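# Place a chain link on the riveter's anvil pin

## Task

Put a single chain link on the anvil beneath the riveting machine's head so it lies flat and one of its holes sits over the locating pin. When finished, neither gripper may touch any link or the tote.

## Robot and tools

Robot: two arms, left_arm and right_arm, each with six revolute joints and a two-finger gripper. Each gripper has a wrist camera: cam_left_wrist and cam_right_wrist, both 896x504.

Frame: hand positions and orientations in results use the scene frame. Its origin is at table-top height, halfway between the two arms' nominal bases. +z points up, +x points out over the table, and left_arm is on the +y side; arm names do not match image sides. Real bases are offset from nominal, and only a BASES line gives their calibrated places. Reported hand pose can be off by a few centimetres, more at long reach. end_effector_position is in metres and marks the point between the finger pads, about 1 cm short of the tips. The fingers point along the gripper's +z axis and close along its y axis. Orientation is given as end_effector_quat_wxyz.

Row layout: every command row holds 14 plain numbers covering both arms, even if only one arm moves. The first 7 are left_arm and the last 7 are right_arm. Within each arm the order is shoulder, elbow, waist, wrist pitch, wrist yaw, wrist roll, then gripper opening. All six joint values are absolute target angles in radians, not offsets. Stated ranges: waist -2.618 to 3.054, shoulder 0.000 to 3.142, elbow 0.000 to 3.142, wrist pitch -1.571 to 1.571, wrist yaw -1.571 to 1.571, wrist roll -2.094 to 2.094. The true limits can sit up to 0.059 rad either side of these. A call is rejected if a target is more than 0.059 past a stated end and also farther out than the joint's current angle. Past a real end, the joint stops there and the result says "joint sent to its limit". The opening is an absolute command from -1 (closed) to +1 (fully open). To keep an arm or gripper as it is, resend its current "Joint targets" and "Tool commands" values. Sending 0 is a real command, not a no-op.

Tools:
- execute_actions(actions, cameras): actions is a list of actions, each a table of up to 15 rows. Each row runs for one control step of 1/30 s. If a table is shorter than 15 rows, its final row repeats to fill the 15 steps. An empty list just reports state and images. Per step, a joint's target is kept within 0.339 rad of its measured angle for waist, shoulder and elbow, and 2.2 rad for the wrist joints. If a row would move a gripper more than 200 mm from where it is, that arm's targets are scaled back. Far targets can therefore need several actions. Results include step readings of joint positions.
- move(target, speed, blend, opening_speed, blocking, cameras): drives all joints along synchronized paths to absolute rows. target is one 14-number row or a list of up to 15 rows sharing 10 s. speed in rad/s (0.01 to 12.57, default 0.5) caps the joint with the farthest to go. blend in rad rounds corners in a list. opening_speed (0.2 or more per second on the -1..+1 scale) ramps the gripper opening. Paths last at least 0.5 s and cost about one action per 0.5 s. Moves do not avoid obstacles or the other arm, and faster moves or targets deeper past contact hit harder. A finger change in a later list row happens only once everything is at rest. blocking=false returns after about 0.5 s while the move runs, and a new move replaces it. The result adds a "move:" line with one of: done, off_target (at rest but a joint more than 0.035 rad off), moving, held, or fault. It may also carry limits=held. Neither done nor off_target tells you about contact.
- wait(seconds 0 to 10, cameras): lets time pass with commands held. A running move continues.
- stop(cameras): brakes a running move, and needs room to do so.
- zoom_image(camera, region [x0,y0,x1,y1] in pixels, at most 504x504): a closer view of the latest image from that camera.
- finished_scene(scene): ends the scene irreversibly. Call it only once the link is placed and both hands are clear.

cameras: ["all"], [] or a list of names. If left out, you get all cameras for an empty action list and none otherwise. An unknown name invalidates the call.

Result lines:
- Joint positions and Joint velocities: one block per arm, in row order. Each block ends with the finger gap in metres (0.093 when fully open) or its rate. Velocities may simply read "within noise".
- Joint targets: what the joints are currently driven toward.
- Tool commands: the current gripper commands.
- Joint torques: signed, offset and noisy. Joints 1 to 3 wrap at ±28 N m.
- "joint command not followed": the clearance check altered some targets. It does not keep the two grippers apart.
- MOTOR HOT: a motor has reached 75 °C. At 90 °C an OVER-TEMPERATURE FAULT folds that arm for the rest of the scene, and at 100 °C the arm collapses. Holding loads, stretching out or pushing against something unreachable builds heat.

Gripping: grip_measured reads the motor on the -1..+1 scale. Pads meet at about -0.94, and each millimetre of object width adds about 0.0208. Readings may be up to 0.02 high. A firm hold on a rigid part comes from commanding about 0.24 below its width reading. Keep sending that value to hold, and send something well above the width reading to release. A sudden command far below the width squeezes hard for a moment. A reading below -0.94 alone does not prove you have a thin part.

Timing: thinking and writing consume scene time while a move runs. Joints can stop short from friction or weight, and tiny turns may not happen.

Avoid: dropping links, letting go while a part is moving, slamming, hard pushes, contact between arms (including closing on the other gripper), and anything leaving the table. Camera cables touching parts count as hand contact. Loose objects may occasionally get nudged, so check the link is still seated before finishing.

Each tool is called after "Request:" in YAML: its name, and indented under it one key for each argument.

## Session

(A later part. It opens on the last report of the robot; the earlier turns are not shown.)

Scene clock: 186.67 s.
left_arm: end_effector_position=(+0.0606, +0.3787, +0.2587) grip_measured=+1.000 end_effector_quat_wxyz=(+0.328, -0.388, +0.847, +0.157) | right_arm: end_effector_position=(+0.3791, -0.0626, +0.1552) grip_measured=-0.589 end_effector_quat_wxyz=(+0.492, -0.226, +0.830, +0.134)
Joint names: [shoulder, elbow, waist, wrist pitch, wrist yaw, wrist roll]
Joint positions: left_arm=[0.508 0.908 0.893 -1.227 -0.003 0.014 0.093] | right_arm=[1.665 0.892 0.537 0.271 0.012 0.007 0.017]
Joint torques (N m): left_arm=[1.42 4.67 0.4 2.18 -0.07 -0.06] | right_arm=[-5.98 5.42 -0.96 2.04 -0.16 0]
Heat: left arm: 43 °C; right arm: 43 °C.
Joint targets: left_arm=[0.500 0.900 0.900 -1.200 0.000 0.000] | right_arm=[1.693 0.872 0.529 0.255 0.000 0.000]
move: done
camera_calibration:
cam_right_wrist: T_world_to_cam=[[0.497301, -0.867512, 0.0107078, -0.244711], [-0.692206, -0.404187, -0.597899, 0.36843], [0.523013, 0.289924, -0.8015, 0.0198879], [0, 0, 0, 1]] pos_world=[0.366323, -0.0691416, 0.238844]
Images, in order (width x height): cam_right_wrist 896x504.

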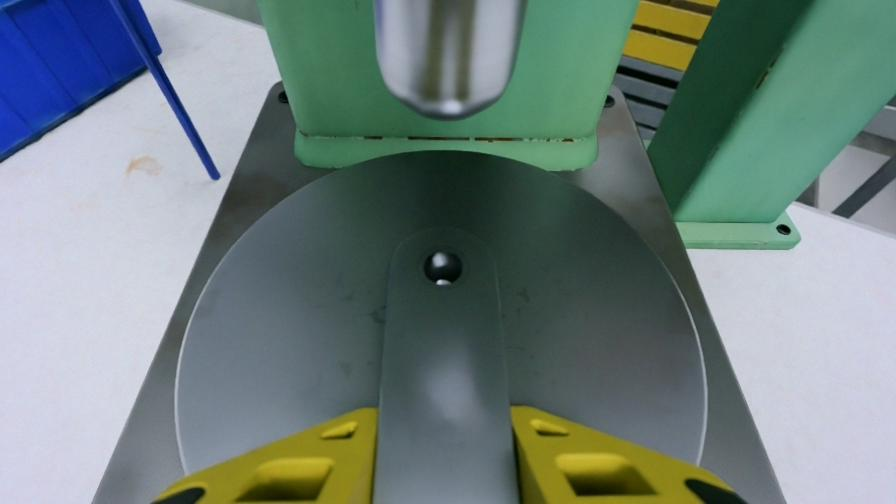

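Seated. Relax, release, retreat.

Request:
move:
  target: [0.5,0.9,0.9,-1.2,0,0,1,1.672,0.892,0.535,0.265,0,0,-1]
  speed: 0.1

Request:
move:
  target: [0.5,0.9,0.9,-1.2,0,0,1,1.672,0.892,0.535,0.265,0,0,0]
  opening_speed: 0.5
  cameras: ["cam_right_wrist"]

Scene clock: 189.67 s.
left_arm: end_effector_position=(+0.0606, +0.3787, +0.2587) grip_measured=+1.000 end_effector_quat_wxyz=(+0.328, -0.388, +0.847, +0.157) | right_arm: end_effector_position=(+0.3791, -0.0625, +0.1552) grip_measured=-0.589 end_effector_quat_wxyz=(+0.492, -0.226, +0.830, +0.135)
Joint names: [shoulder, elbow, waist, wrist pitch, wrist yaw, wrist roll]
Joint positions: left_arm=[0.508 0.908 0.893 -1.227 -0.003 0.014 0.093] | right_arm=[1.665 0.892 0.537 0.272 0.012 0.007 0.017]
Joint torques (N m): left_arm=[1.43 4.64 0.42 2.18 -0.08 -0.06] | right_arm=[-7.92 7.13 -0.44 2.13 -0.16 0]
Heat: left arm: 43 °C; right arm: 43 °C.
Joint targets: left_arm=[0.500 0.900 0.900 -1.200 0.000 0.000] | right_arm=[1.672 0.892 0.535 0.265 0.000 0.000]
move: done
camera_calibration:
cam_left_wrist: T_world_to_cam=[[0.745211, -0.666825, 0.00219512, 0.20381], [-0.636645, -0.712455, -0.295112, 0.421544], [0.198352, 0.218524, -0.95546, 0.231085], [0, 0, 0, 1]] pos_world=[0.0706566, 0.385739, 0.344748]
cam_right_wrist: T_world_to_cam=[[0.497662, -0.867307, 0.0105411, -0.244788], [-0.691886, -0.404276, -0.59821, 0.368382], [0.523093, 0.290413, -0.80127, 0.0198372], [0, 0, 0, 1]] pos_world=[0.366323, -0.0691392, 0.238845]

Scene clock: 191.87 s.
left_arm: end_effector_position=(+0.0606, +0.3787, +0.2587) grip_measured=+1.000 end_effector_quat_wxyz=(+0.328, -0.388, +0.847, +0.157) | right_arm: end_effector_position=(+0.3791, -0.0624, +0.1554) grip_measured=-0.003 end_effector_quat_wxyz=(+0.492, -0.227, +0.830, +0.135)
Joint names: [shoulder, elbow, waist, wrist pitch, wrist yaw, wrist roll]
Joint positions: left_arm=[0.508 0.908 0.893 -1.227 -0.003 0.014 0.093] | right_arm=[1.665 0.892 0.537 0.273 0.011 0.007 0.045]
Joint torques (N m): left_arm=[1.44 4.62 0.4 2.18 -0.07 -0.06] | right_arm=[-7.95 7.13 -0.4 2.12 -0.15 0]
Heat: left arm: 43 °C; right arm: 43 °C.
Joint targets: left_arm=[0.500 0.900 0.900 -1.200 0.000 0.000] | right_arm=[1.672 0.892 0.535 0.265 0.000 0.000]
move: done
camera_calibration:
cam_right_wrist: T_world_to_cam=[[0.498244, -0.866978, 0.010134, -0.244792], [-0.691389, -0.404334, -0.598745, 0.368428], [0.523196, 0.291315, -0.800875, 0.0198182], [0, 0, 0, 1]] pos_world=[0.366324, -0.0690347, 0.238947]
Images, in order (width x height): cam_right_wrist 896x504.

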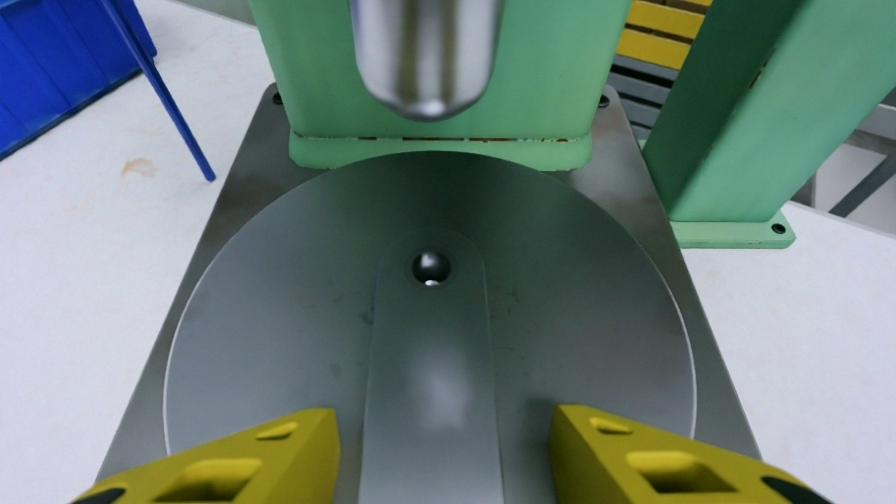

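Request:
move:
  target:
    - [0.5,0.9,0.9,-1.2,0,0,1,1.49,0.83,0.537,0.2,0,0,0]
    - [0.5,0.9,0.9,-1.2,0,0,1,1.15,0.72,0.54,-0.1,0,0,0]
  speed: [0.25,0.5]
  cameras: ["cam_right_wrist"]

Request:
zoom_image:
  camera: "cam_right_wrist"
  region: [350, 50, 550, 280]

Scene clock: 198.10 s.
left_arm: end_effector_position=(+0.0606, +0.3787, +0.2587) grip_measured=+1.000 end_effector_quat_wxyz=(+0.328, -0.388, +0.847, +0.157) | right_arm: end_effector_position=(+0.2929, -0.1149, +0.2133) grip_measured=-0.003 end_effector_quat_wxyz=(+0.486, -0.228, +0.833, +0.133)
Joint names: [shoulder, elbow, waist, wrist pitch, wrist yaw, wrist roll]
Joint positions: left_arm=[0.508 0.908 0.893 -1.227 -0.003 0.014 0.093] | right_arm=[1.162 0.737 0.537 -0.091 0.011 0.007 0.045]
Joint torques (N m): left_arm=[1.44 4.68 0.4 2.18 -0.07 -0.06] | right_arm=[-5.33 6.3 0.06 2.04 -0.15 0]
Heat: left arm: 43 °C; right arm: 43 °C.
Joint targets: left_arm=[0.500 0.900 0.900 -1.200 0.000 0.000] | right_arm=[1.150 0.720 0.540 -0.100 0.000 0.000]
move: done
camera_calibration:
cam_right_wrist: T_world_to_cam=[[0.498347, -0.866914, 0.0105008, -0.248023], [-0.699124, -0.408997, -0.58647, 0.321437], [0.512713, 0.284924, -0.809903, 0.130994], [0, 0, 0, 1]] pos_world=[0.281163, -0.120872, 0.29721]
Images, in order (width x height): cam_right_wrist 896x504.

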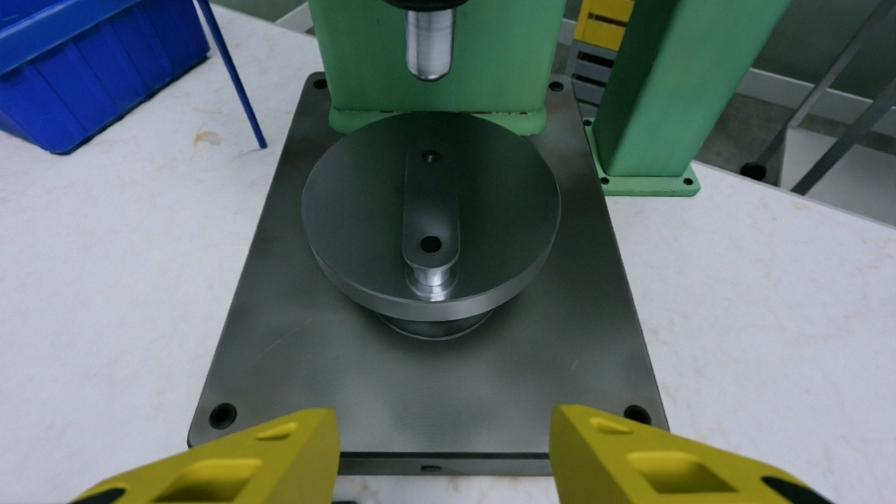

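Scaled by 2.191 from the camera's 896x504 image, which has a finer 1280x720 frame.

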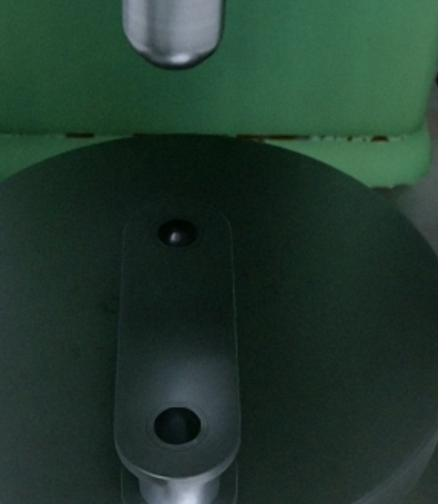

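Request:
finished_scene:
  scene: 2

The scene is finished: the task was done.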